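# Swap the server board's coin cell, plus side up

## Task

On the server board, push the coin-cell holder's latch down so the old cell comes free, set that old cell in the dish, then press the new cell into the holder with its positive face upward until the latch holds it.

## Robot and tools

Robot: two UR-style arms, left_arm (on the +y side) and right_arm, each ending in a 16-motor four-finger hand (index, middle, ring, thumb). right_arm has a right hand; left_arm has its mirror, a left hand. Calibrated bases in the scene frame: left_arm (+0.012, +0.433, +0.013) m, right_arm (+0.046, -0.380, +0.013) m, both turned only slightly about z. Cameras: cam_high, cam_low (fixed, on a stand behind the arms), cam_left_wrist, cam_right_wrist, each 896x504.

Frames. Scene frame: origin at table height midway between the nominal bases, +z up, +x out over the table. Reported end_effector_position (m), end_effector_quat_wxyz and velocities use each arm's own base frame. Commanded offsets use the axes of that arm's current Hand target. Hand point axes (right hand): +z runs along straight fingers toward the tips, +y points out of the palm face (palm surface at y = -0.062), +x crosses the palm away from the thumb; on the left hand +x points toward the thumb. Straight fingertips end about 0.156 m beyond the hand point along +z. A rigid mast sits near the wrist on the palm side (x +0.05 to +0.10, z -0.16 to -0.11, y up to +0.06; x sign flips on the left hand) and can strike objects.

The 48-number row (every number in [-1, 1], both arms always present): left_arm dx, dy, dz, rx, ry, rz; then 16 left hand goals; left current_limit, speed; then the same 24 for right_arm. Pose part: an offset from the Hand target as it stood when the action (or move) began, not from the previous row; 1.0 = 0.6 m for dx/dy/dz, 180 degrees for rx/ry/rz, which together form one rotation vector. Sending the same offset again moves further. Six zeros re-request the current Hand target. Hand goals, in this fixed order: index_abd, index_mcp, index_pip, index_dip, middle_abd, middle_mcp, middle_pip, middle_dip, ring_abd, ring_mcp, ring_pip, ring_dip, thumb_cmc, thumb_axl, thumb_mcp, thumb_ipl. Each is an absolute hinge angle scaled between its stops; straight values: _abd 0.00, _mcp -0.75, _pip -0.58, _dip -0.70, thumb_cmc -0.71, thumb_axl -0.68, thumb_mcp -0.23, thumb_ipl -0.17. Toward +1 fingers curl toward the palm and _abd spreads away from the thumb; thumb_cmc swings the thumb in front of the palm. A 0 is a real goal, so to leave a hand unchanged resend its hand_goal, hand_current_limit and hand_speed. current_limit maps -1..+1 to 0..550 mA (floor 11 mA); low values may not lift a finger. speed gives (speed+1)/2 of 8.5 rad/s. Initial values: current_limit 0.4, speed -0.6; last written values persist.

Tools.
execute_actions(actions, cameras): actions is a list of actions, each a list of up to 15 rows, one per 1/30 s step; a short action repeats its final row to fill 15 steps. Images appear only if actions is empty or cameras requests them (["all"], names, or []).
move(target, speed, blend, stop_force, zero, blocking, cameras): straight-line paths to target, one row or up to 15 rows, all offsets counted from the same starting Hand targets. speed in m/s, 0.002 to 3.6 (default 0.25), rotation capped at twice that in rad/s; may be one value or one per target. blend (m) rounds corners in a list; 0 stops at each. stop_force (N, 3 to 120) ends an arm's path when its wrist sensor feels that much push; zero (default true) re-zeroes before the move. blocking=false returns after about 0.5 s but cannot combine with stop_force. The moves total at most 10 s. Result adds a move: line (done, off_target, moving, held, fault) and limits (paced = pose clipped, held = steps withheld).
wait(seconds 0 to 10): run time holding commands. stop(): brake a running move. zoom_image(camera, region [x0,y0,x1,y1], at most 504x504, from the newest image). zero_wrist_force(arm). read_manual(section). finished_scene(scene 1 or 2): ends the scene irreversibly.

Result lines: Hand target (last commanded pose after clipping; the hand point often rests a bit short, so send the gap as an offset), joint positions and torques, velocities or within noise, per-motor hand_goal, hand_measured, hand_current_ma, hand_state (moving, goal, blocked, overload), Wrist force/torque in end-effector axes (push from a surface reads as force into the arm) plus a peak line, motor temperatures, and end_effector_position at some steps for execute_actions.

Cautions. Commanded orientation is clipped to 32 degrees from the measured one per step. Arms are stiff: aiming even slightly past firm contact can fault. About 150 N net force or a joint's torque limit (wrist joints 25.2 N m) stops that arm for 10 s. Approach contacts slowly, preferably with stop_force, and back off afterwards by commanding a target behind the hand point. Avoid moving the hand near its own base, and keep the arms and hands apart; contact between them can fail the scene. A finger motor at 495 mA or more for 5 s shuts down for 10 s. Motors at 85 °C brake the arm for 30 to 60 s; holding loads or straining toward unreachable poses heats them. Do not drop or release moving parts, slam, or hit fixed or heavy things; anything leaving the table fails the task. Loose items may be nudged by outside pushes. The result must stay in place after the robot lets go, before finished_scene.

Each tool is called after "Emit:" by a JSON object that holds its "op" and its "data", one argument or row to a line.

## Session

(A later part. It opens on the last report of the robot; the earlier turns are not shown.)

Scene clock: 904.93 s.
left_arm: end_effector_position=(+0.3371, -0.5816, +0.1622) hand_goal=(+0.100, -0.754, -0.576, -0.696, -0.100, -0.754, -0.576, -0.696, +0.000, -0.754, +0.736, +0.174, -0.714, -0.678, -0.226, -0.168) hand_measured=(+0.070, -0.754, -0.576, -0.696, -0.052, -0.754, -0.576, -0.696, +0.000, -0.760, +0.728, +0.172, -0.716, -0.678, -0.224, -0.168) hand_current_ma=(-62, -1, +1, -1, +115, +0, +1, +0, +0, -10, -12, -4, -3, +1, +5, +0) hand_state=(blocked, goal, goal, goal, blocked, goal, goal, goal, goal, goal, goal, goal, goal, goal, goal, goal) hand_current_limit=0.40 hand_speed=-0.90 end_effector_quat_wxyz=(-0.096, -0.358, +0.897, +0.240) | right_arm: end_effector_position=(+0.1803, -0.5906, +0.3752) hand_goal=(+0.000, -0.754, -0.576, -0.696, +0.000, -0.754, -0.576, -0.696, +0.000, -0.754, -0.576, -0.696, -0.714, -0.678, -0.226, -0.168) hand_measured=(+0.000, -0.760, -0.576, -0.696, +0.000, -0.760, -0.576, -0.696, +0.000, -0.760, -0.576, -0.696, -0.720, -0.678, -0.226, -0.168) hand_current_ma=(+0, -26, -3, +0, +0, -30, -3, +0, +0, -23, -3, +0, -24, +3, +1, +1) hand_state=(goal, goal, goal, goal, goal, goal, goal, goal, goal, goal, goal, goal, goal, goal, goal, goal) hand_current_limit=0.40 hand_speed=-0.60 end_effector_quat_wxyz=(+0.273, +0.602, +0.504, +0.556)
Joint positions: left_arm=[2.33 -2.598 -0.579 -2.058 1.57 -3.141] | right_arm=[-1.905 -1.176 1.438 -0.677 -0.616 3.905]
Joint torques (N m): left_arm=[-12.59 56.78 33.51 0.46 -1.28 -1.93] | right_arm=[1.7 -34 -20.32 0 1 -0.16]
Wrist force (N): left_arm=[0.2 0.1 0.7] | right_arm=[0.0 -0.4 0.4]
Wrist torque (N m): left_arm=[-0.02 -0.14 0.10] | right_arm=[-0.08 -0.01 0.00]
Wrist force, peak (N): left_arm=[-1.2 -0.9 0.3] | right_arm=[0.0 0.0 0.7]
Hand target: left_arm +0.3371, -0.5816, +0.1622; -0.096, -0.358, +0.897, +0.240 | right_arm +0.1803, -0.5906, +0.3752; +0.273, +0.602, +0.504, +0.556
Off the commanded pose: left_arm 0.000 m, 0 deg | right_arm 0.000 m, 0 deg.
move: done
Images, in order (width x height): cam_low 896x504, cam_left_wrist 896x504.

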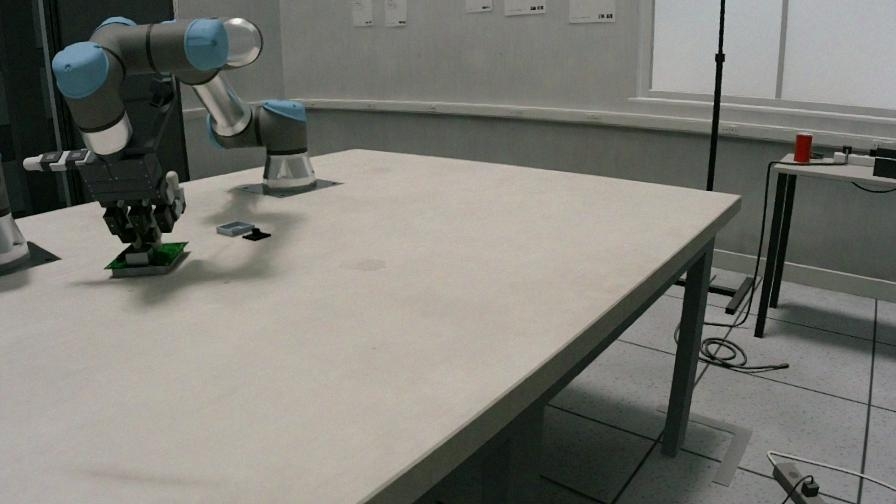

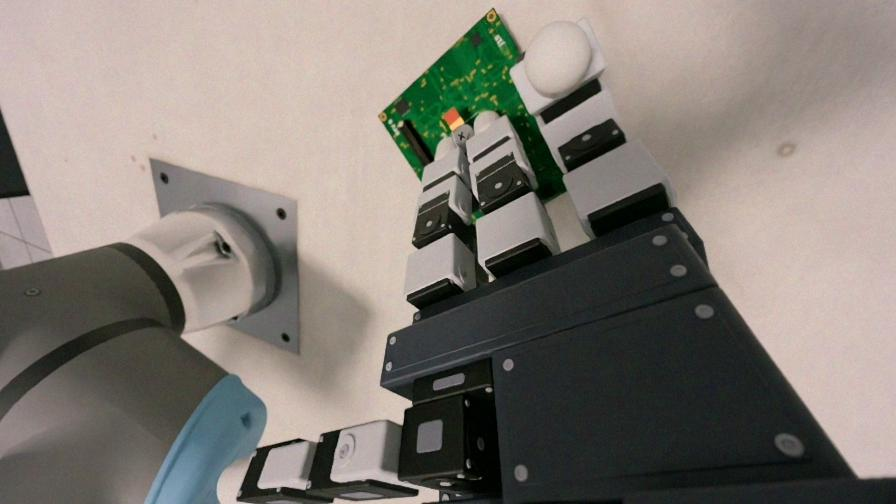

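Emit:
{"op": "move", "data": {
  "target": [0, 0, 0, 0, 0, 0, 0.0,-0.754,-0.576,-0.696, 0.0,-0.754,-0.576,-0.696, 0,-0.754,0.737,0.174, -0.714,-0.678,-0.226,-0.168, 0.4,-0.97, 0,0,0,0,0,0, 0,-0.754,-0.576,-0.696, 0,-0.754,-0.576,-0.696, 0,-0.754,-0.576,-0.696, -0.714,-0.678,-0.226,-0.168, 0.4,-0.6],
  "cameras": ["cam_left_wrist"]
}}

Emit:
{"op": "zoom_image", "data": {
  "camera": "cam_left_wrist",
  "region": [410, 80, 530, 164]
}}

Emit:
{"op": "move", "data": {
  "target": [0, 0.0083, -0.0144, 0, 0, 0, 0.0,-0.754,-0.576,-0.696, 0.0,-0.754,-0.576,-0.696, 0,-0.754,0.737,0.174, -0.714,-0.678,-0.226,-0.168, 0.4,-0.95, 0,0,0,0,0,0, 0,-0.754,-0.576,-0.696, 0,-0.754,-0.576,-0.696, 0,-0.754,-0.576,-0.696, -0.714,-0.678,-0.226,-0.168, 0.4,-0.6],
  "speed": 0.02,
  "cameras": ["cam_low","cam_left_wrist"]
}}

Emit:
{"op": "zoom_image", "data": {
  "camera": "cam_left_wrist",
  "region": [430, 90, 500, 139]
}}

Emit:
{"op": "zoom_image", "data": {
  "camera": "cam_low",
  "region": [125, 225, 165, 253]
}}

Scene clock: 945.57 s.
left_arm: end_effector_position=(+0.3371, -0.5816, +0.1622) hand_goal=(+0.000, -0.754, -0.576, -0.696, +0.000, -0.754, -0.576, -0.696, +0.000, -0.754, +0.736, +0.174, -0.714, -0.678, -0.226, -0.168) hand_measured=(+0.004, -0.756, -0.576, -0.696, -0.002, -0.756, -0.576, -0.696, +0.000, -0.760, +0.728, +0.172, -0.716, -0.678, -0.224, -0.168) hand_current_ma=(+4, -1, +1, -1, -3, -2, +1, +0, +0, -10, -12, -4, -3, +1, +5, +0) hand_state=(goal, goal, goal, goal, goal, goal, goal, goal, goal, goal, goal, goal, goal, goal, goal, goal) hand_current_limit=0.40 hand_speed=-0.97 end_effector_quat_wxyz=(-0.096, -0.358, +0.897, +0.240) | right_arm: end_effector_position=(+0.1803, -0.5906, +0.3752) hand_goal=(+0.000, -0.754, -0.576, -0.696, +0.000, -0.754, -0.576, -0.696, +0.000, -0.754, -0.576, -0.696, -0.714, -0.678, -0.226, -0.168) hand_measured=(+0.000, -0.760, -0.576, -0.696, +0.000, -0.760, -0.576, -0.696, +0.000, -0.760, -0.576, -0.696, -0.720, -0.678, -0.226, -0.168) hand_current_ma=(+0, -26, -3, +0, +0, -30, -3, +0, +0, -23, -3, +0, -24, +3, +1, +1) hand_state=(goal, goal, goal, goal, goal, goal, goal, goal, goal, goal, goal, goal, goal, goal, goal, goal) hand_current_limit=0.40 hand_speed=-0.60 end_effector_quat_wxyz=(+0.273, +0.602, +0.504, +0.556)
Joint positions: left_arm=[2.33 -2.598 -0.578 -2.058 1.57 -3.141] | right_arm=[-1.905 -1.176 1.438 -0.677 -0.616 3.905]
Joint torques (N m): left_arm=[-13.28 62.58 35.53 0.31 -1.37 -1.9] | right_arm=[0.91 -34.12 -19.96 -0.01 0.93 0.12]
Wrist force (N): left_arm=[0.3 -0.8 0.2] | right_arm=[0.0 -0.1 0.2]
Wrist torque (N m): left_arm=[0.04 -0.03 0.12] | right_arm=[-0.03 0.00 0.00]
Wrist force, peak (N): left_arm=[0.3 -0.9 0.9] | right_arm=[0.1 0.3 0.5]
Hand target: left_arm +0.3371, -0.5816, +0.1622; -0.096, -0.358, +0.897, +0.240 | right_arm +0.1803, -0.5906, +0.3752; +0.273, +0.602, +0.504, +0.556
Off the commanded pose: left_arm 0.000 m, 0 deg | right_arm 0.000 m, 0 deg.
move: done
Images, in order (width x height): cam_left_wrist 896x504.

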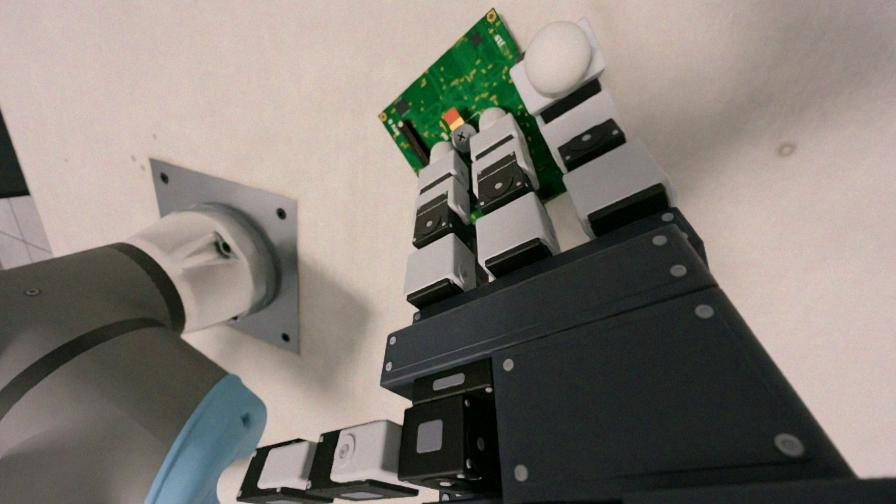

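Scaled by 4.200 from the camera's 896x504 image, which has a finer 1280x720 frame.

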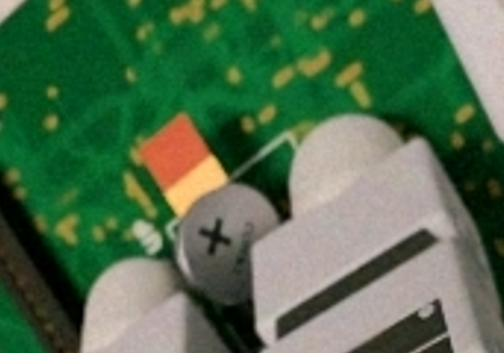

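Scene clock: 946.33 s.
left_arm: end_effector_position=(+0.3371, -0.5816, +0.1724) hand_goal=(+0.000, -0.754, -0.576, -0.696, +0.000, -0.754, -0.576, -0.696, +0.000, -0.754, +0.736, +0.174, -0.714, -0.678, -0.226, -0.168) hand_measured=(+0.004, -0.756, -0.576, -0.696, -0.002, -0.756, -0.576, -0.696, +0.000, -0.760, +0.728, +0.172, -0.716, -0.678, -0.224, -0.168) hand_current_ma=(+4, -2, +1, -1, -3, -2, +1, +0, +0, -10, -12, -4, -3, +1, +5, +0) hand_state=(goal, goal, goal, goal, goal, goal, goal, goal, goal, goal, goal, goal, goal, goal, goal, goal) hand_current_limit=0.40 hand_speed=-0.95 end_effector_quat_wxyz=(-0.096, -0.358, +0.897, +0.240) | right_arm: end_effector_position=(+0.1803, -0.5906, +0.3752) hand_goal=(+0.000, -0.754, -0.576, -0.696, +0.000, -0.754, -0.576, -0.696, +0.000, -0.754, -0.576, -0.696, -0.714, -0.678, -0.226, -0.168) hand_measured=(+0.000, -0.760, -0.576, -0.696, +0.000, -0.760, -0.576, -0.696, +0.000, -0.760, -0.576, -0.696, -0.720, -0.678, -0.226, -0.168) hand_current_ma=(+0, -26, -3, +0, +0, -30, -3, +0, +0, -23, -3, +0, -24, +3, +1, +1) hand_state=(goal, goal, goal, goal, goal, goal, goal, goal, goal, goal, goal, goal, goal, goal, goal, goal) hand_current_limit=0.40 hand_speed=-0.60 end_effector_quat_wxyz=(+0.273, +0.602, +0.504, +0.556)
Joint positions: left_arm=[2.33 -2.597 -0.555 -2.083 1.57 -3.141] | right_arm=[-1.905 -1.176 1.438 -0.677 -0.616 3.905]
Joint torques (N m): left_arm=[-11.13 59.64 14.68 2.74 -0.97 -1.61] | right_arm=[1.24 -34.26 -19.35 -0.18 1.02 0.07]
Wrist force (N): left_arm=[0.5 -1.0 0.5] | right_arm=[-0.1 0.0 0.3]
Wrist torque (N m): left_arm=[-0.02 -0.05 0.13] | right_arm=[-0.02 0.01 0.00]
Wrist force, peak (N): left_arm=[0.7 -1.3 0.5] | right_arm=[-0.1 0.4 0.3]
Hand target: left_arm +0.3371, -0.5816, +0.1722; -0.096, -0.358, +0.897, +0.240 | right_arm +0.1803, -0.5906, +0.3752; +0.273, +0.602, +0.504, +0.556
Off the commanded pose: left_arm 0.000 m, 0 deg | right_arm 0.000 m, 0 deg.
move: done
Images, in order (width x height): cam_low 896x504, cam_left_wrist 896x504.

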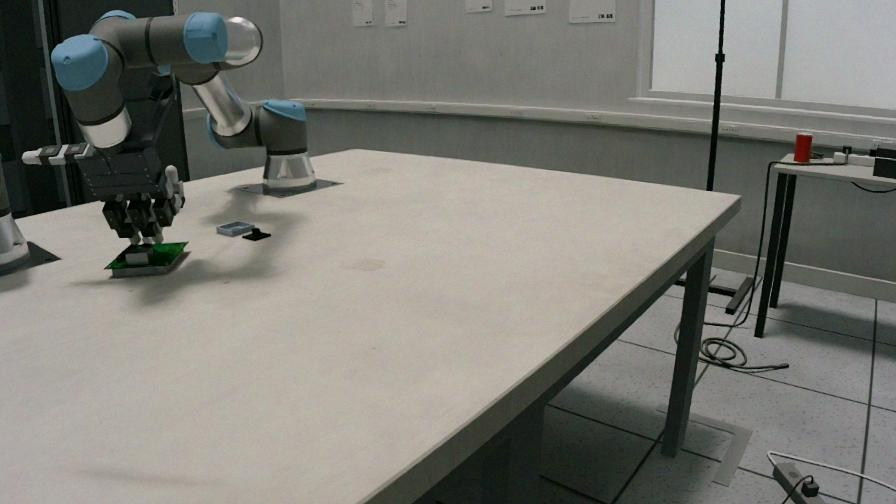

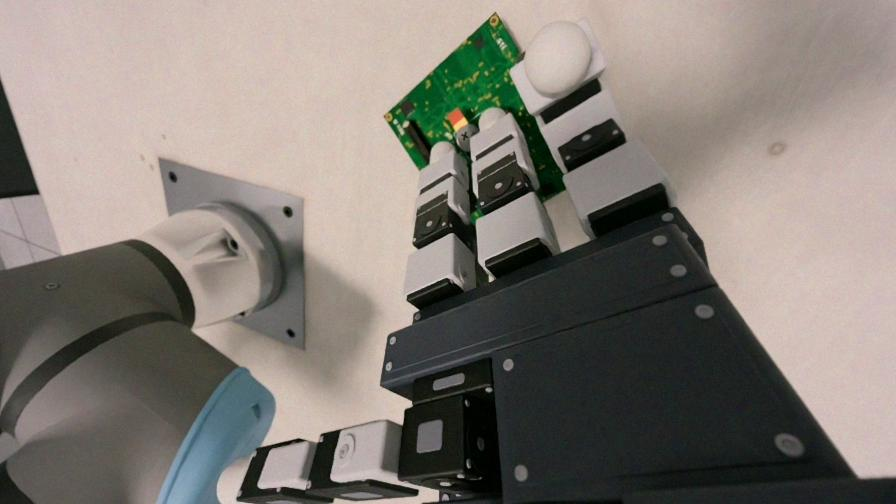

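Scaled by 7.200 from the camera's 896x504 image, which has a finer 1280x720 frame.

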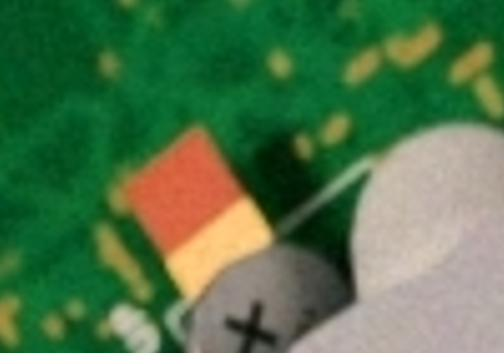

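Scaled by 12.600 from the camera's 896x504 image, which has a finer 1280x720 frame.

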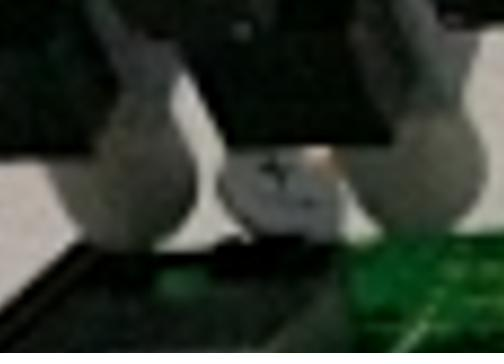

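Emit:
{"op": "move", "data": {
  "target": [0, 0.0208, -0.036, 0, 0, 0, 0.0,-0.754,-0.576,-0.696, 0.0,-0.754,-0.576,-0.696, 0,-0.754,0.737,0.174, -0.714,-0.678,-0.226,-0.168, 0.4,-0.95, 0,0,0,0,0,0, 0,-0.754,-0.576,-0.696, 0,-0.754,-0.576,-0.696, 0,-0.754,-0.576,-0.696, -0.714,-0.678,-0.226,-0.168, 0.4,-0.6],
  "speed": 0.08,
  "cameras": ["cam_low","cam_left_wrist"]
}}

Emit:
{"op": "zoom_image", "data": {
  "camera": "cam_left_wrist",
  "region": [430, 80, 500, 129]
}}

Emit:
{"op": "zoom_image", "data": {
  "camera": "cam_low",
  "region": [125, 225, 165, 253]
}}

Scene clock: 967.30 s.
left_arm: end_effector_position=(+0.3371, -0.5816, +0.1971) hand_goal=(+0.000, -0.754, -0.576, -0.696, +0.000, -0.754, -0.576, -0.696, +0.000, -0.754, +0.736, +0.174, -0.714, -0.678, -0.226, -0.168) hand_measured=(+0.004, -0.756, -0.576, -0.696, -0.002, -0.756, -0.576, -0.696, +0.000, -0.760, +0.728, +0.172, -0.716, -0.678, -0.224, -0.168) hand_current_ma=(+4, -2, +1, -1, -3, -2, +1, +0, +0, -10, -12, -4, -3, +1, +5, +0) hand_state=(goal, goal, goal, goal, goal, goal, goal, goal, goal, goal, goal, goal, goal, goal, goal, goal) hand_current_limit=0.40 hand_speed=-0.95 end_effector_quat_wxyz=(-0.096, -0.358, +0.897, +0.240) | right_arm: end_effector_position=(+0.1803, -0.5906, +0.3752) hand_goal=(+0.000, -0.754, -0.576, -0.696, +0.000, -0.754, -0.576, -0.696, +0.000, -0.754, -0.576, -0.696, -0.714, -0.678, -0.226, -0.168) hand_measured=(+0.000, -0.760, -0.576, -0.696, +0.000, -0.760, -0.576, -0.696, +0.000, -0.760, -0.576, -0.696, -0.720, -0.678, -0.226, -0.168) hand_current_ma=(+0, -26, -3, +0, +0, -30, -3, +0, +0, -23, -3, +0, -24, +3, +1, +1) hand_state=(goal, goal, goal, goal, goal, goal, goal, goal, goal, goal, goal, goal, goal, goal, goal, goal) hand_current_limit=0.40 hand_speed=-0.60 end_effector_quat_wxyz=(+0.273, +0.602, +0.504, +0.556)
Joint positions: left_arm=[2.33 -2.6 -0.486 -2.149 1.57 -3.141] | right_arm=[-1.905 -1.176 1.438 -0.677 -0.616 3.905]
Joint torques (N m): left_arm=[2.87 57.54 11.86 2.49 0.04 0.69] | right_arm=[1.01 -34.16 -19.98 -0.07 0.98 0.1]
Wrist force (N): left_arm=[0.3 -0.8 0.5] | right_arm=[-0.2 -0.1 0.3]
Wrist torque (N m): left_arm=[0.02 -0.03 0.12] | right_arm=[-0.04 0.03 -0.01]
Wrist force, peak (N): left_arm=[0.4 -1.2 1.1] | right_arm=[0.1 0.0 0.6]
Hand target: left_arm +0.3371, -0.5816, +0.1971; -0.096, -0.358, +0.897, +0.240 | right_arm +0.1803, -0.5906, +0.3752; +0.273, +0.602, +0.504, +0.556
Off the commanded pose: left_arm 0.000 m, 0 deg | right_arm 0.000 m, 0 deg.
move: done
Images, in order (width x height): cam_low 896x504, cam_left_wrist 896x504.

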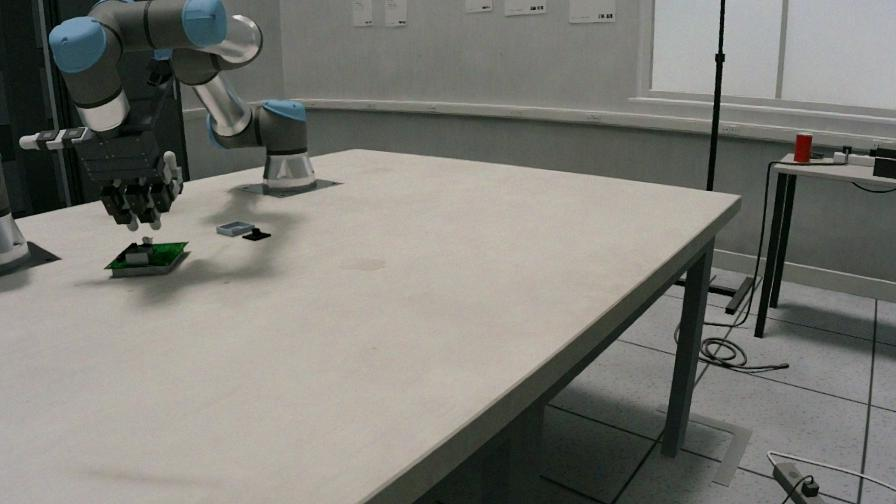

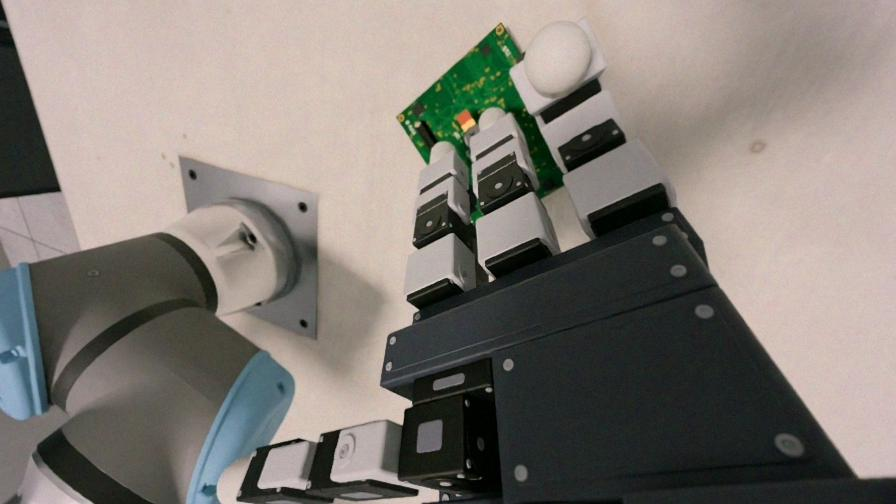

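Scaled by 7.200 from the camera's 896x504 image, which has a finer 1280x720 frame.

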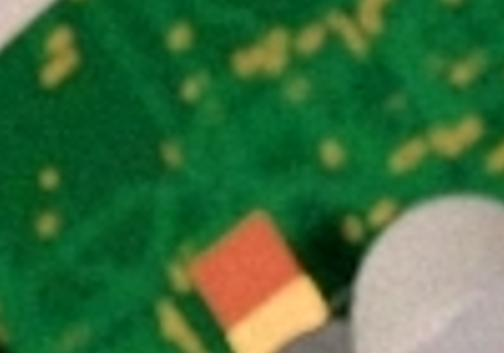

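Scaled by 12.600 from the camera's 896x504 image, which has a finer 1280x720 frame.

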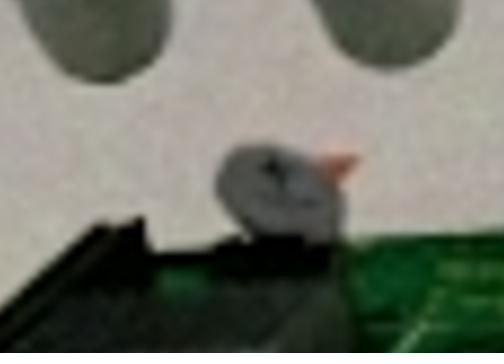

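Emit:
{"op": "move", "data": {
  "target": [-0.0217, 0.0515, 0.0359, 0.1667, 0, 0, 0.0,-0.754,-0.576,-0.696, 0.0,-0.754,-0.576,-0.696, 0,-0.754,0.737,0.174, -0.714,-0.678,-0.226,-0.168, 0.4,-0.95, 0,0,0,0,0,0, 0,-0.754,-0.576,-0.696, 0,-0.754,-0.576,-0.696, 0,-0.754,-0.576,-0.696, -0.714,-0.678,-0.226,-0.168, 0.4,-0.6],
  "speed": 0.15,
  "cameras": ["cam_low","cam_left_wrist"]
}}

Emit:
{"op": "zoom_image", "data": {
  "camera": "cam_left_wrist",
  "region": [405, 60, 475, 109]
}}

Emit:
{"op": "zoom_image", "data": {
  "camera": "cam_low",
  "region": [130, 230, 160, 251]
}}

Scene clock: 989.07 s.
left_arm: end_effector_position=(+0.3208, -0.5454, +0.1939) hand_goal=(+0.000, -0.754, -0.576, -0.696, +0.000, -0.754, -0.576, -0.696, +0.000, -0.754, +0.736, +0.174, -0.714, -0.678, -0.226, -0.168) hand_measured=(+0.004, -0.756, -0.576, -0.696, -0.002, -0.756, -0.576, -0.696, +0.000, -0.760, +0.728, +0.172, -0.716, -0.678, -0.224, -0.168) hand_current_ma=(+4, -1, +1, -1, -3, -1, +1, +0, +0, -8, -12, -4, -3, +1, +5, +0) hand_state=(goal, goal, goal, goal, goal, goal, goal, goal, goal, goal, goal, goal, goal, goal, goal, goal) hand_current_limit=0.40 hand_speed=-0.95 end_effector_quat_wxyz=(+0.000, -0.371, +0.929, -0.001) | right_arm: end_effector_position=(+0.1803, -0.5906, +0.3752) hand_goal=(+0.000, -0.754, -0.576, -0.696, +0.000, -0.754, -0.576, -0.696, +0.000, -0.754, -0.576, -0.696, -0.714, -0.678, -0.226, -0.168) hand_measured=(+0.000, -0.760, -0.576, -0.696, +0.000, -0.760, -0.576, -0.696, +0.000, -0.760, -0.576, -0.696, -0.720, -0.678, -0.226, -0.168) hand_current_ma=(+0, -26, -3, +0, +0, -30, -3, +0, +0, -23, -3, +0, -24, +3, +1, +1) hand_state=(goal, goal, goal, goal, goal, goal, goal, goal, goal, goal, goal, goal, goal, goal, goal, goal) hand_current_limit=0.40 hand_speed=-0.60 end_effector_quat_wxyz=(+0.273, +0.602, +0.504, +0.556)
Joint positions: left_arm=[2.349 -2.116 -1.29 -1.306 1.57 -3.123] | right_arm=[-1.905 -1.176 1.438 -0.677 -0.616 3.905]
Joint torques (N m): left_arm=[-0.14 48.16 16.25 3.56 -0.5 -1.53] | right_arm=[0.97 -34.17 -20.71 -0.1 0.87 0.01]
Wrist force (N): left_arm=[-0.2 0.2 0.5] | right_arm=[0.1 -0.1 0.0]
Wrist torque (N m): left_arm=[-0.01 0.04 -0.03] | right_arm=[-0.01 -0.01 0.01]
Wrist force, peak (N): left_arm=[0.5 -1.3 0.9] | right_arm=[0.3 0.1 0.7]
Hand target: left_arm +0.3207, -0.5454, +0.1939; +0.000, -0.371, +0.929, -0.001 | right_arm +0.1803, -0.5906, +0.3752; +0.273, +0.602, +0.504, +0.556
Off the commanded pose: left_arm 0.000 m, 0 deg | right_arm 0.000 m, 0 deg.
move: done
Images, in order (width x height): cam_low 896x504, cam_left_wrist 896x504.

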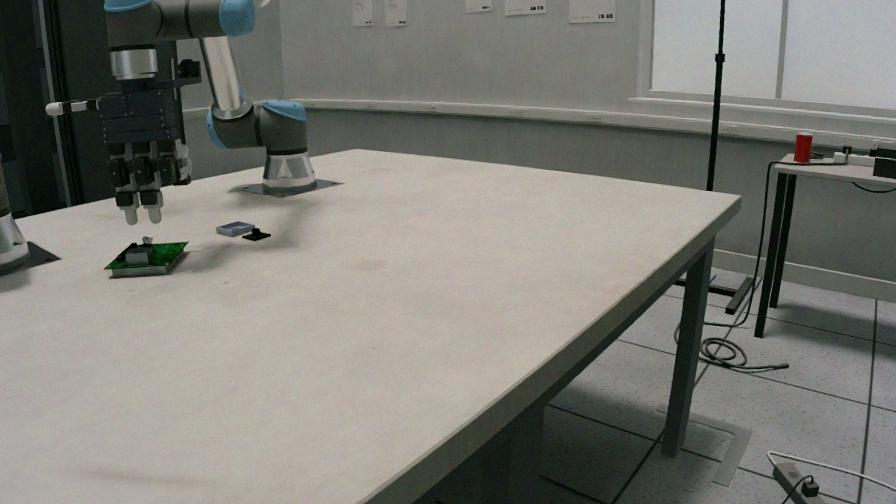

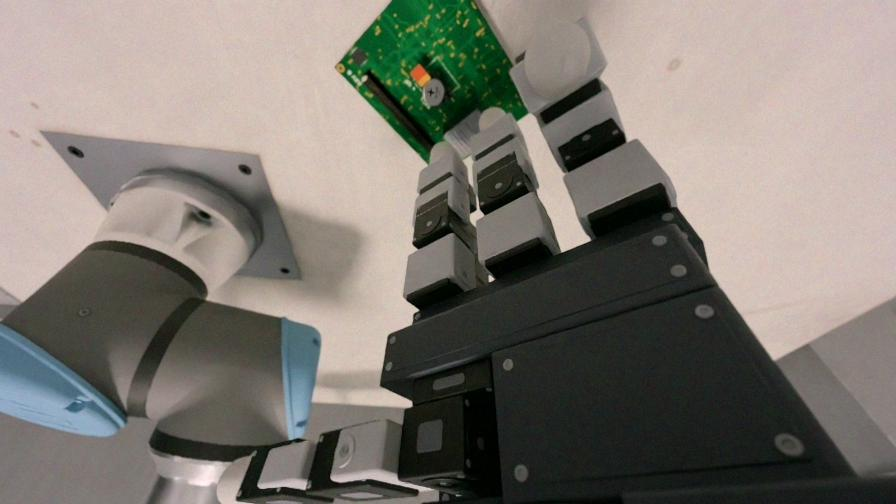

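Scaled by 7.200 from the camera's 896x504 image, which has a finer 1280x720 frame.

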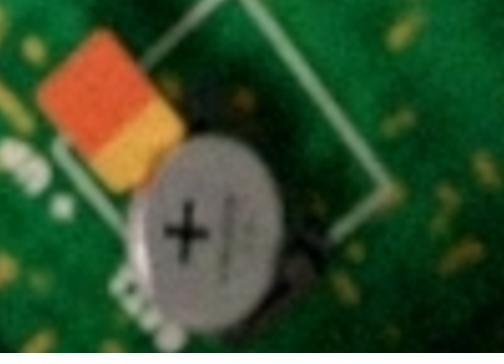

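Scaled by 16.800 from the camera's 896x504 image, which has a finer 1280x720 frame.

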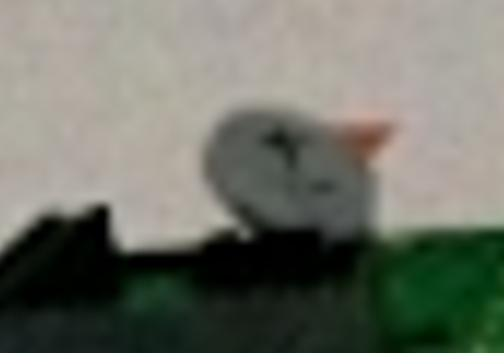

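Emit:
{"op": "move", "data": {
  "target": [0.021, 0.050, 0.05, 0, 0, 0, 0.1,-0.754,-0.576,-0.696, -0.1,-0.754,-0.576,-0.696, 0,-0.754,0.737,0.174, -0.714,-0.678,-0.226,-0.168, 0.4,-0.8, 0,0,0,0,0,0, 0,-0.754,-0.576,-0.696, 0,-0.754,-0.576,-0.696, 0,-0.754,-0.576,-0.696, -0.714,-0.678,-0.226,-0.168, 0.4,-0.6],
  "speed": 0.08,
  "cameras": ["cam_low","cam_left_wrist"]
}}

Emit:
{"op": "zoom_image", "data": {
  "camera": "cam_left_wrist",
  "region": [410, 80, 530, 164]
}}

Emit:
{"op": "zoom_image", "data": {
  "camera": "cam_low",
  "region": [125, 215, 175, 250]
}}

Scene clock: 1014.90 s.
left_arm: end_effector_position=(+0.2908, -0.5324, +0.1640) hand_goal=(+0.100, -0.754, -0.576, -0.696, -0.100, -0.754, -0.576, -0.696, +0.000, -0.754, +0.736, +0.174, -0.714, -0.678, -0.226, -0.168) hand_measured=(+0.092, -0.754, -0.576, -0.696, -0.094, -0.754, -0.576, -0.696, +0.000, -0.758, +0.728, +0.172, -0.716, -0.678, -0.224, -0.168) hand_current_ma=(-11, -1, +1, -1, +9, -1, +1, +0, +0, -7, -12, -4, -3, +1, +5, +0) hand_state=(goal, goal, goal, goal, goal, goal, goal, goal, goal, goal, goal, goal, goal, goal, goal, goal) hand_current_limit=0.40 hand_speed=-0.80 end_effector_quat_wxyz=(+0.000, -0.371, +0.929, -0.001) | right_arm: end_effector_position=(+0.1803, -0.5906, +0.3752) hand_goal=(+0.000, -0.754, -0.576, -0.696, +0.000, -0.754, -0.576, -0.696, +0.000, -0.754, -0.576, -0.696, -0.714, -0.678, -0.226, -0.168) hand_measured=(+0.000, -0.760, -0.576, -0.696, +0.000, -0.760, -0.576, -0.696, +0.000, -0.760, -0.576, -0.696, -0.720, -0.678, -0.226, -0.168) hand_current_ma=(+0, -26, -3, +0, +0, -30, -3, +0, +0, -23, -3, +0, -24, +3, +1, +1) hand_state=(goal, goal, goal, goal, goal, goal, goal, goal, goal, goal, goal, goal, goal, goal, goal, goal) hand_current_limit=0.40 hand_speed=-0.60 end_effector_quat_wxyz=(+0.273, +0.602, +0.504, +0.556)
Joint positions: left_arm=[2.331 -2.075 -1.434 -1.202 1.57 -3.141] | right_arm=[-1.905 -1.176 1.438 -0.677 -0.616 3.905]
Joint torques (N m): left_arm=[11.76 34.27 24.5 2.84 -0.05 2.09] | right_arm=[0.61 -33.63 -19.42 -0.24 0.76 0.14]
Wrist force (N): left_arm=[0.1 0.3 0.0] | right_arm=[0.0 0.0 0.2]
Wrist torque (N m): left_arm=[0.06 -0.01 0.17] | right_arm=[-0.02 0.00 0.01]
Wrist force, peak (N): left_arm=[0.2 1.0 1.1] | right_arm=[0.0 0.0 0.8]
Hand target: left_arm +0.2909, -0.5324, +0.1639; +0.000, -0.371, +0.929, -0.001 | right_arm +0.1803, -0.5906, +0.3752; +0.273, +0.602, +0.504, +0.556
Off the commanded pose: left_arm 0.000 m, 0 deg | right_arm 0.000 m, 0 deg.
move: done
Images, in order (width x height): cam_low 896x504, cam_left_wrist 896x504.

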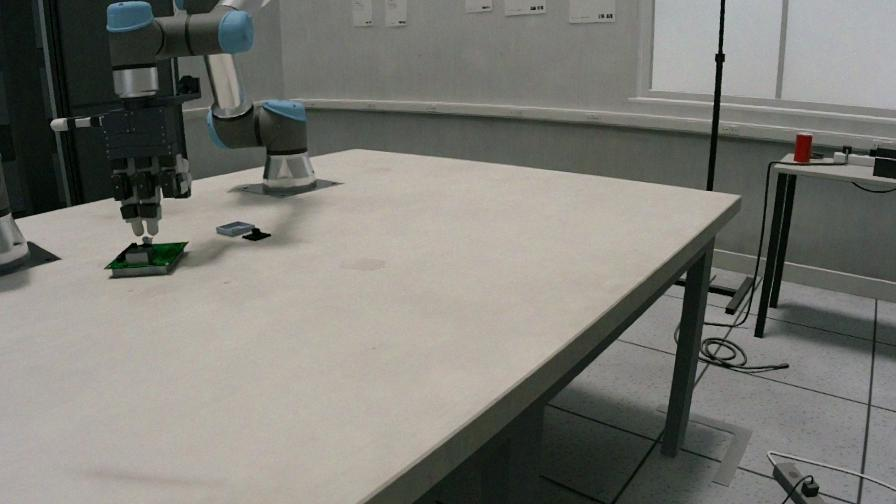

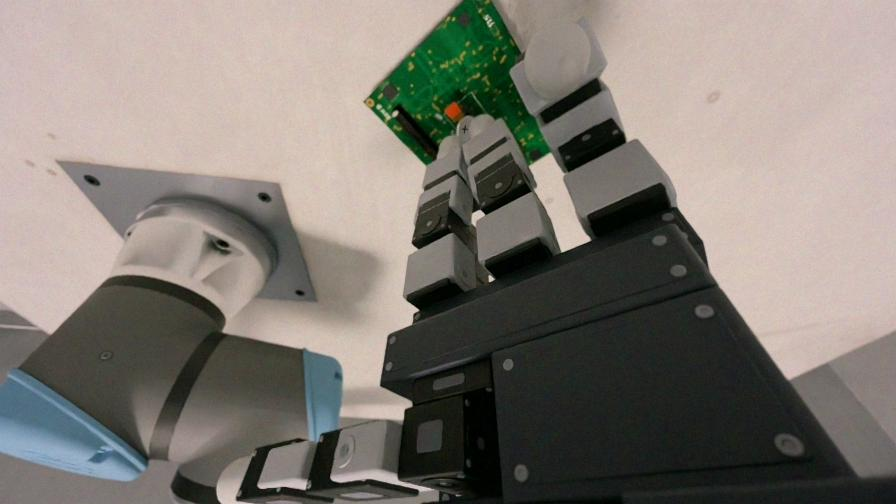

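Scaled by 4.200 from the camera's 896x504 image, which has a finer 1280x720 frame.

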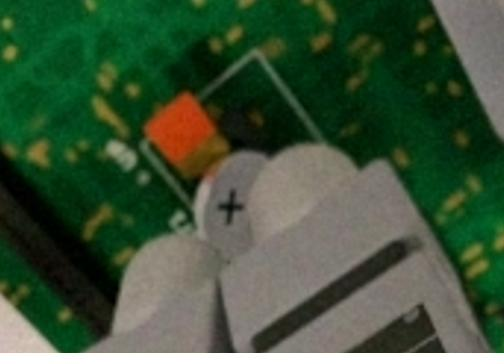

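Scaled by 10.080 from the camera's 896x504 image, which has a finer 1280x720 frame.

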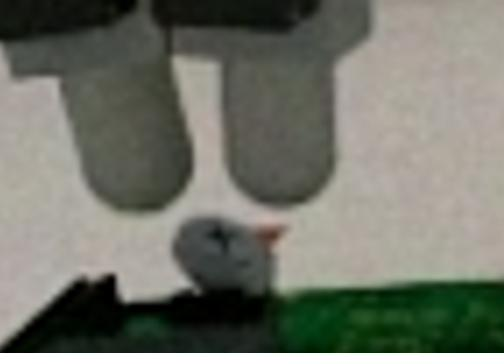

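Emit:
{"op": "move", "data": {
  "target": [-0.025, -0.001, -0.008, 0, 0, 0, 0.0,-0.754,-0.576,-0.696, 0.0,-0.97,-0.97,-0.97, 0,-0.754,0.737,0.174, -0.714,-0.678,-0.226,-0.168, 0.4,-0.6, 0,0,0,0,0,0, 0,-0.754,-0.576,-0.696, 0,-0.754,-0.576,-0.696, 0,-0.754,-0.576,-0.696, -0.714,-0.678,-0.226,-0.168, 0.4,-0.6],
  "speed": 0.04,
  "cameras": []
}}

Emit:
{"op": "move", "data": {
  "target": [0, 0, 0.0167, 0, 0, 0, 0.0,-0.754,-0.576,-0.696, 0.0,-0.97,-0.97,-0.97, 0,-0.754,0.737,0.174, -0.714,-0.678,-0.226,-0.168, 0.4,-0.6, 0,0,0,0,0,0, 0,-0.754,-0.576,-0.696, 0,-0.754,-0.576,-0.696, 0,-0.754,-0.576,-0.696, -0.714,-0.678,-0.226,-0.168, 0.4,-0.6],
  "speed": 0.015,
  "stop_force": 3,
  "cameras": ["cam_low","cam_left_wrist"]
}}

Emit:
{"op": "zoom_image", "data": {
  "camera": "cam_left_wrist",
  "region": [410, 90, 500, 153]
}}

Emit:
{"op": "zoom_image", "data": {
  "camera": "cam_low",
  "region": [125, 220, 170, 251]
}}

Scene clock: 1037.07 s.
left_arm: end_effector_position=(+0.3024, -0.5223, +0.1687) hand_goal=(+0.000, -0.754, -0.576, -0.696, +0.000, -0.970, -0.970, -0.970, +0.000, -0.754, +0.736, +0.174, -0.714, -0.678, -0.226, -0.168) hand_measured=(+0.004, -0.754, -0.576, -0.696, -0.002, -0.958, -0.964, -0.966, +0.000, -0.758, +0.728, +0.172, -0.716, -0.678, -0.224, -0.168) hand_current_ma=(+4, -1, +1, -1, -3, +22, +10, +5, +0, -7, -12, -4, -3, +1, +5, +0) hand_state=(goal, goal, goal, goal, goal, goal, goal, goal, goal, goal, goal, goal, goal, goal, goal, goal) hand_current_limit=0.40 hand_speed=-0.60 end_effector_quat_wxyz=(+0.000, -0.371, +0.929, -0.001) end_effector_velocity=(-0.001, -0.001, -0.001) end_effector_angular_velocity=(-0.001, +0.000, +0.003) | right_arm: end_effector_position=(+0.1803, -0.5906, +0.3752) hand_goal=(+0.000, -0.754, -0.576, -0.696, +0.000, -0.754, -0.576, -0.696, +0.000, -0.754, -0.576, -0.696, -0.714, -0.678, -0.226, -0.168) hand_measured=(+0.000, -0.760, -0.576, -0.696, +0.000, -0.760, -0.576, -0.696, +0.000, -0.760, -0.576, -0.696, -0.720, -0.678, -0.226, -0.168) hand_current_ma=(+0, -26, -3, +0, +0, -30, -3, +0, +0, -23, -3, +0, -24, +3, +1, +1) hand_state=(goal, goal, goal, goal, goal, goal, goal, goal, goal, goal, goal, goal, goal, goal, goal, goal) hand_current_limit=0.40 hand_speed=-0.60 end_effector_quat_wxyz=(+0.273, +0.602, +0.504, +0.556)
Joint positions: left_arm=[2.354 -2.066 -1.435 -1.21 1.57 -3.118] | right_arm=[-1.905 -1.176 1.438 -0.677 -0.616 3.905]
Joint velocities: left_arm=[-0.003 -0.001 0 0.001 -0.001 -0.005] | right_arm=[within noise]
Joint torques (N m): left_arm=[-14.01 39.13 14.01 3.19 -1.43 -1.99] | right_arm=[0.94 -33.59 -19.38 -0.07 0.88 0.08]
Wrist force (N): left_arm=[-0.3 0.3 0.2] | right_arm=[0.0 0.3 0.4]
Wrist torque (N m): left_arm=[0.02 0.03 -0.03] | right_arm=[0.01 0.00 0.01]
Wrist force, peak (N): left_arm=[-0.2 0.6 0.6] | right_arm=[-0.2 -0.1 0.6]
Hand target: left_arm +0.3022, -0.5225, +0.1687; +0.000, -0.371, +0.929, -0.001 | right_arm +0.1803, -0.5906, +0.3752; +0.273, +0.602, +0.504, +0.556
Off the commanded pose: left_arm 0.000 m, 0 deg | right_arm 0.000 m, 0 deg.
move: done
No camera images: "cameras" was empty.

Scene clock: 1038.83 s.
left_arm: end_effector_position=(+0.3022, -0.5225, +0.1586) hand_goal=(+0.000, -0.754, -0.576, -0.696, +0.000, -0.970, -0.970, -0.970, +0.000, -0.754, +0.736, +0.174, -0.714, -0.678, -0.226, -0.168) hand_measured=(+0.000, -0.754, -0.576, -0.696, -0.002, -0.958, -0.964, -0.966, +0.000, -0.758, +0.728, +0.172, -0.716, -0.678, -0.224, -0.168) hand_current_ma=(+0, +0, +1, -1, -3, +22, +10, +5, +0, -7, -12, -4, -3, +1, +5, +0) hand_state=(goal, goal, goal, goal, goal, goal, goal, goal, goal, goal, goal, goal, goal, goal, goal, goal) hand_current_limit=0.40 hand_speed=-0.60 end_effector_quat_wxyz=(+0.000, -0.371, +0.929, -0.001) | right_arm: end_effector_position=(+0.1803, -0.5906, +0.3752) hand_goal=(+0.000, -0.754, -0.576, -0.696, +0.000, -0.754, -0.576, -0.696, +0.000, -0.754, -0.576, -0.696, -0.714, -0.678, -0.226, -0.168) hand_measured=(+0.000, -0.760, -0.576, -0.696, +0.000, -0.760, -0.576, -0.696, +0.000, -0.760, -0.576, -0.696, -0.720, -0.678, -0.226, -0.168) hand_current_ma=(+0, -26, -3, +0, +0, -30, -3, +0, +0, -23, -3, +0, -24, +3, +1, +1) hand_state=(goal, goal, goal, goal, goal, goal, goal, goal, goal, goal, goal, goal, goal, goal, goal, goal) hand_current_limit=0.40 hand_speed=-0.60 end_effector_quat_wxyz=(+0.273, +0.602, +0.504, +0.556)
Joint positions: left_arm=[2.353 -2.075 -1.449 -1.187 1.57 -3.118] | right_arm=[-1.905 -1.176 1.438 -0.677 -0.616 3.905]
Joint torques (N m): left_arm=[-14.44 51.21 35.36 1.33 -1.32 -2] | right_arm=[0.69 -33.51 -20.27 -0.11 0.76 -0.05]
Wrist force (N): left_arm=[0.3 0.3 -0.1] | right_arm=[0.1 0.1 0.0]
Wrist torque (N m): left_arm=[0.05 -0.04 0.07] | right_arm=[0.01 -0.01 0.01]
Wrist force, peak (N): left_arm=[0.4 0.2 0.5] | right_arm=[0.3 0.0 0.7]
Hand target: left_arm +0.3022, -0.5225, +0.1586; +0.000, -0.371, +0.929, -0.001 | right_arm +0.1803, -0.5906, +0.3752; +0.273, +0.602, +0.504, +0.556
Off the commanded pose: left_arm 0.000 m, 0 deg | right_arm 0.000 m, 0 deg.
move: done
Images, in order (width x height): cam_low 896x504, cam_left_wrist 896x504.

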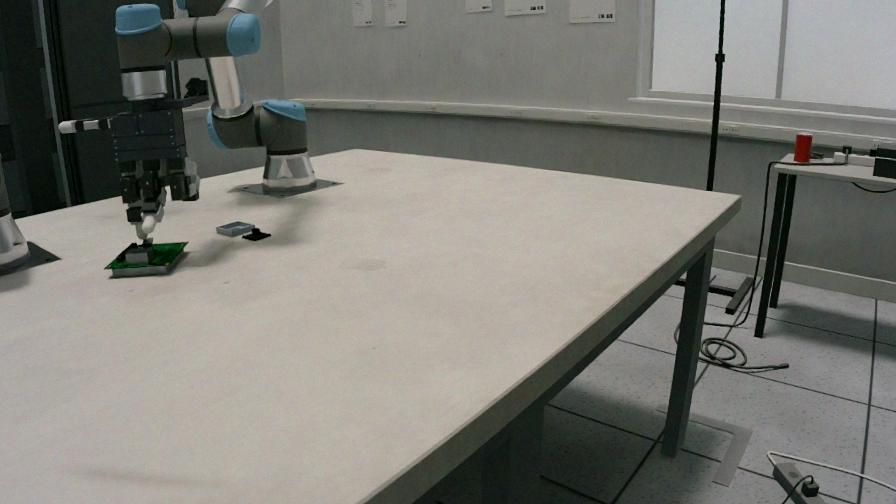

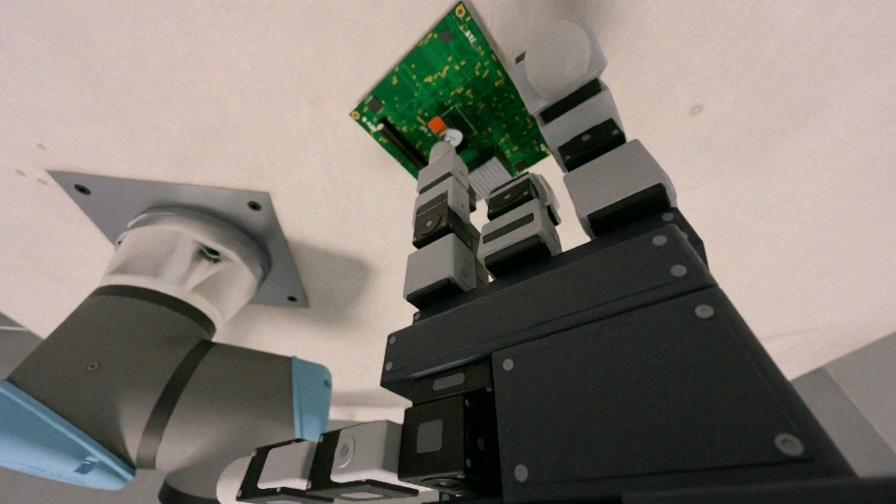

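Scaled by 5.600 from the camera's 896x504 image, which has a finer 1280x720 frame.

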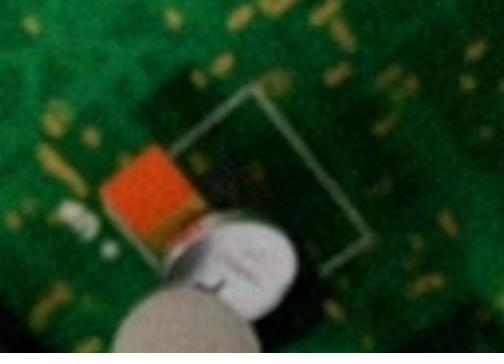

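Scaled by 11.200 from the camera's 896x504 image, which has a finer 1280x720 frame.

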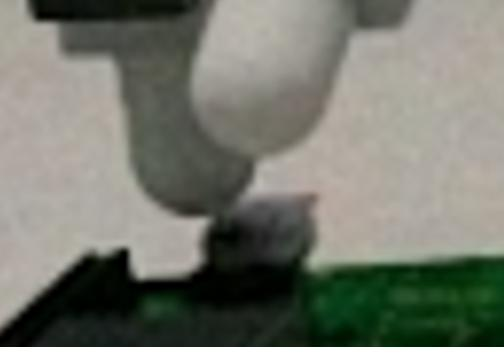

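Emit:
{"op": "move", "data": {
  "target": [0, -0.03, -0.03, 0, 0, 0, 0.0,-0.754,-0.576,-0.696, 0.0,-0.97,-0.97,-0.97, 0,-0.754,0.737,0.174, -0.714,-0.678,-0.226,-0.168, 0.4,-0.6, 0,0,0,0,0,0, 0,-0.754,-0.576,-0.696, 0,-0.754,-0.576,-0.696, 0,-0.754,-0.576,-0.696, -0.714,-0.678,-0.226,-0.168, 0.4,-0.6],
  "speed": 0.08,
  "cameras": ["cam_low","cam_left_wrist"]
}}

Emit:
{"op": "zoom_image", "data": {
  "camera": "cam_left_wrist",
  "region": [400, 80, 490, 143]
}}

Emit:
{"op": "zoom_image", "data": {
  "camera": "cam_low",
  "region": [125, 220, 170, 251]
}}

Scene clock: 1046.73 s.
left_arm: end_effector_position=(+0.3146, -0.5355, +0.1766) hand_goal=(+0.000, -0.754, -0.576, -0.696, +0.000, -0.970, -0.970, -0.970, +0.000, -0.754, +0.736, +0.174, -0.714, -0.678, -0.226, -0.168) hand_measured=(+0.000, -0.754, -0.576, -0.696, -0.002, -0.958, -0.964, -0.966, +0.000, -0.758, +0.728, +0.172, -0.716, -0.678, -0.224, -0.168) hand_current_ma=(+0, +0, +1, -1, -3, +22, +9, +5, +0, -7, -12, -4, -3, +1, +5, +0) hand_state=(goal, goal, goal, goal, goal, goal, goal, goal, goal, goal, goal, goal, goal, goal, goal, goal) hand_current_limit=0.40 hand_speed=-0.60 end_effector_quat_wxyz=(+0.000, -0.371, +0.929, -0.001) | right_arm: end_effector_position=(+0.1803, -0.5906, +0.3752) hand_goal=(+0.000, -0.754, -0.576, -0.696, +0.000, -0.754, -0.576, -0.696, +0.000, -0.754, -0.576, -0.696, -0.714, -0.678, -0.226, -0.168) hand_measured=(+0.000, -0.760, -0.576, -0.696, +0.000, -0.760, -0.576, -0.696, +0.000, -0.760, -0.576, -0.696, -0.720, -0.678, -0.226, -0.168) hand_current_ma=(+0, -26, -3, +0, +0, -30, -3, +0, +0, -23, -3, +0, -24, +3, +1, +1) hand_state=(goal, goal, goal, goal, goal, goal, goal, goal, goal, goal, goal, goal, goal, goal, goal, goal) hand_current_limit=0.40 hand_speed=-0.60 end_effector_quat_wxyz=(+0.273, +0.602, +0.504, +0.556)
Joint positions: left_arm=[2.353 -2.101 -1.36 -1.251 1.57 -3.119] | right_arm=[-1.905 -1.176 1.438 -0.677 -0.616 3.905]
Joint torques (N m): left_arm=[-14.09 52.31 20.34 2.62 -0.57 -1.73] | right_arm=[0.77 -33.96 -19.02 -0.12 1.03 0.03]
Wrist force (N): left_arm=[-0.1 0.5 0.1] | right_arm=[0.0 0.0 0.2]
Wrist torque (N m): left_arm=[0.04 0.00 0.15] | right_arm=[-0.01 0.00 0.01]
Wrist force, peak (N): left_arm=[0.0 0.7 1.1] | right_arm=[0.0 0.0 0.6]
Hand target: left_arm +0.3146, -0.5355, +0.1767; +0.000, -0.371, +0.929, -0.001 | right_arm +0.1803, -0.5906, +0.3752; +0.273, +0.602, +0.504, +0.556
Off the commanded pose: left_arm 0.000 m, 0 deg | right_arm 0.000 m, 0 deg.
move: done
Images, in order (width x height): cam_low 896x504, cam_left_wrist 896x504.

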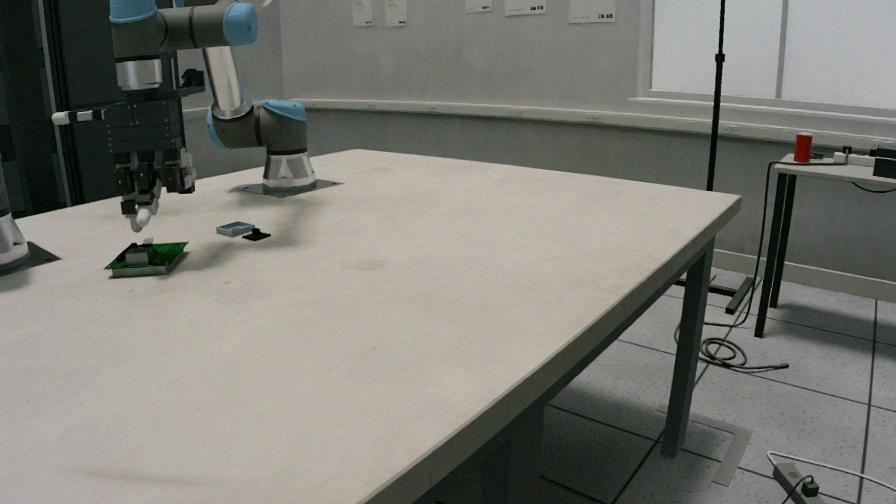

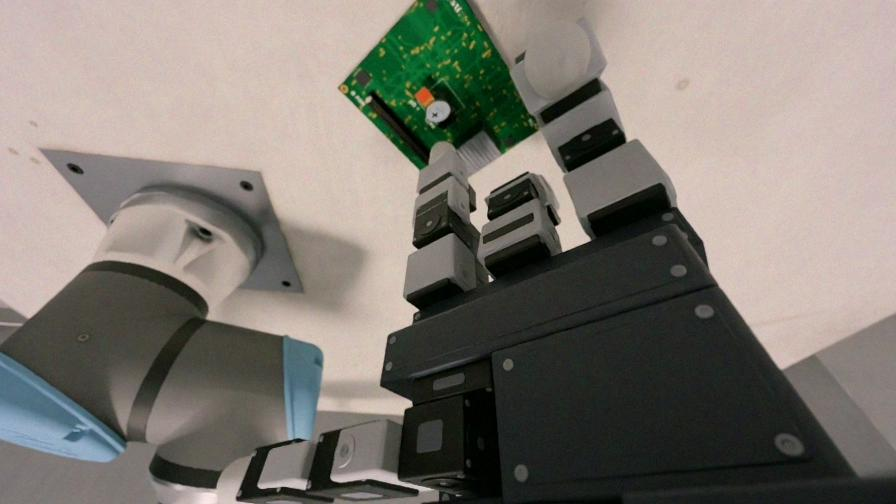

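Scaled by 5.600 from the camera's 896x504 image, which has a finer 1280x720 frame.

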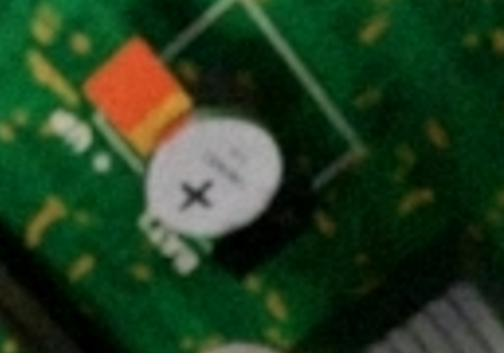

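Scaled by 11.200 from the camera's 896x504 image, which has a finer 1280x720 frame.

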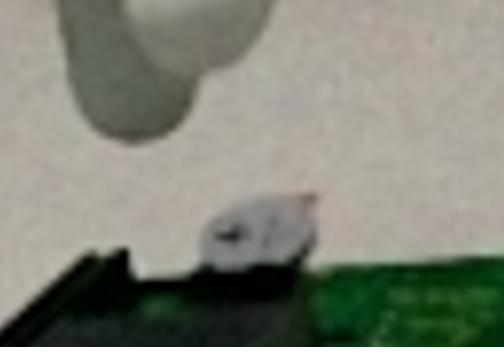

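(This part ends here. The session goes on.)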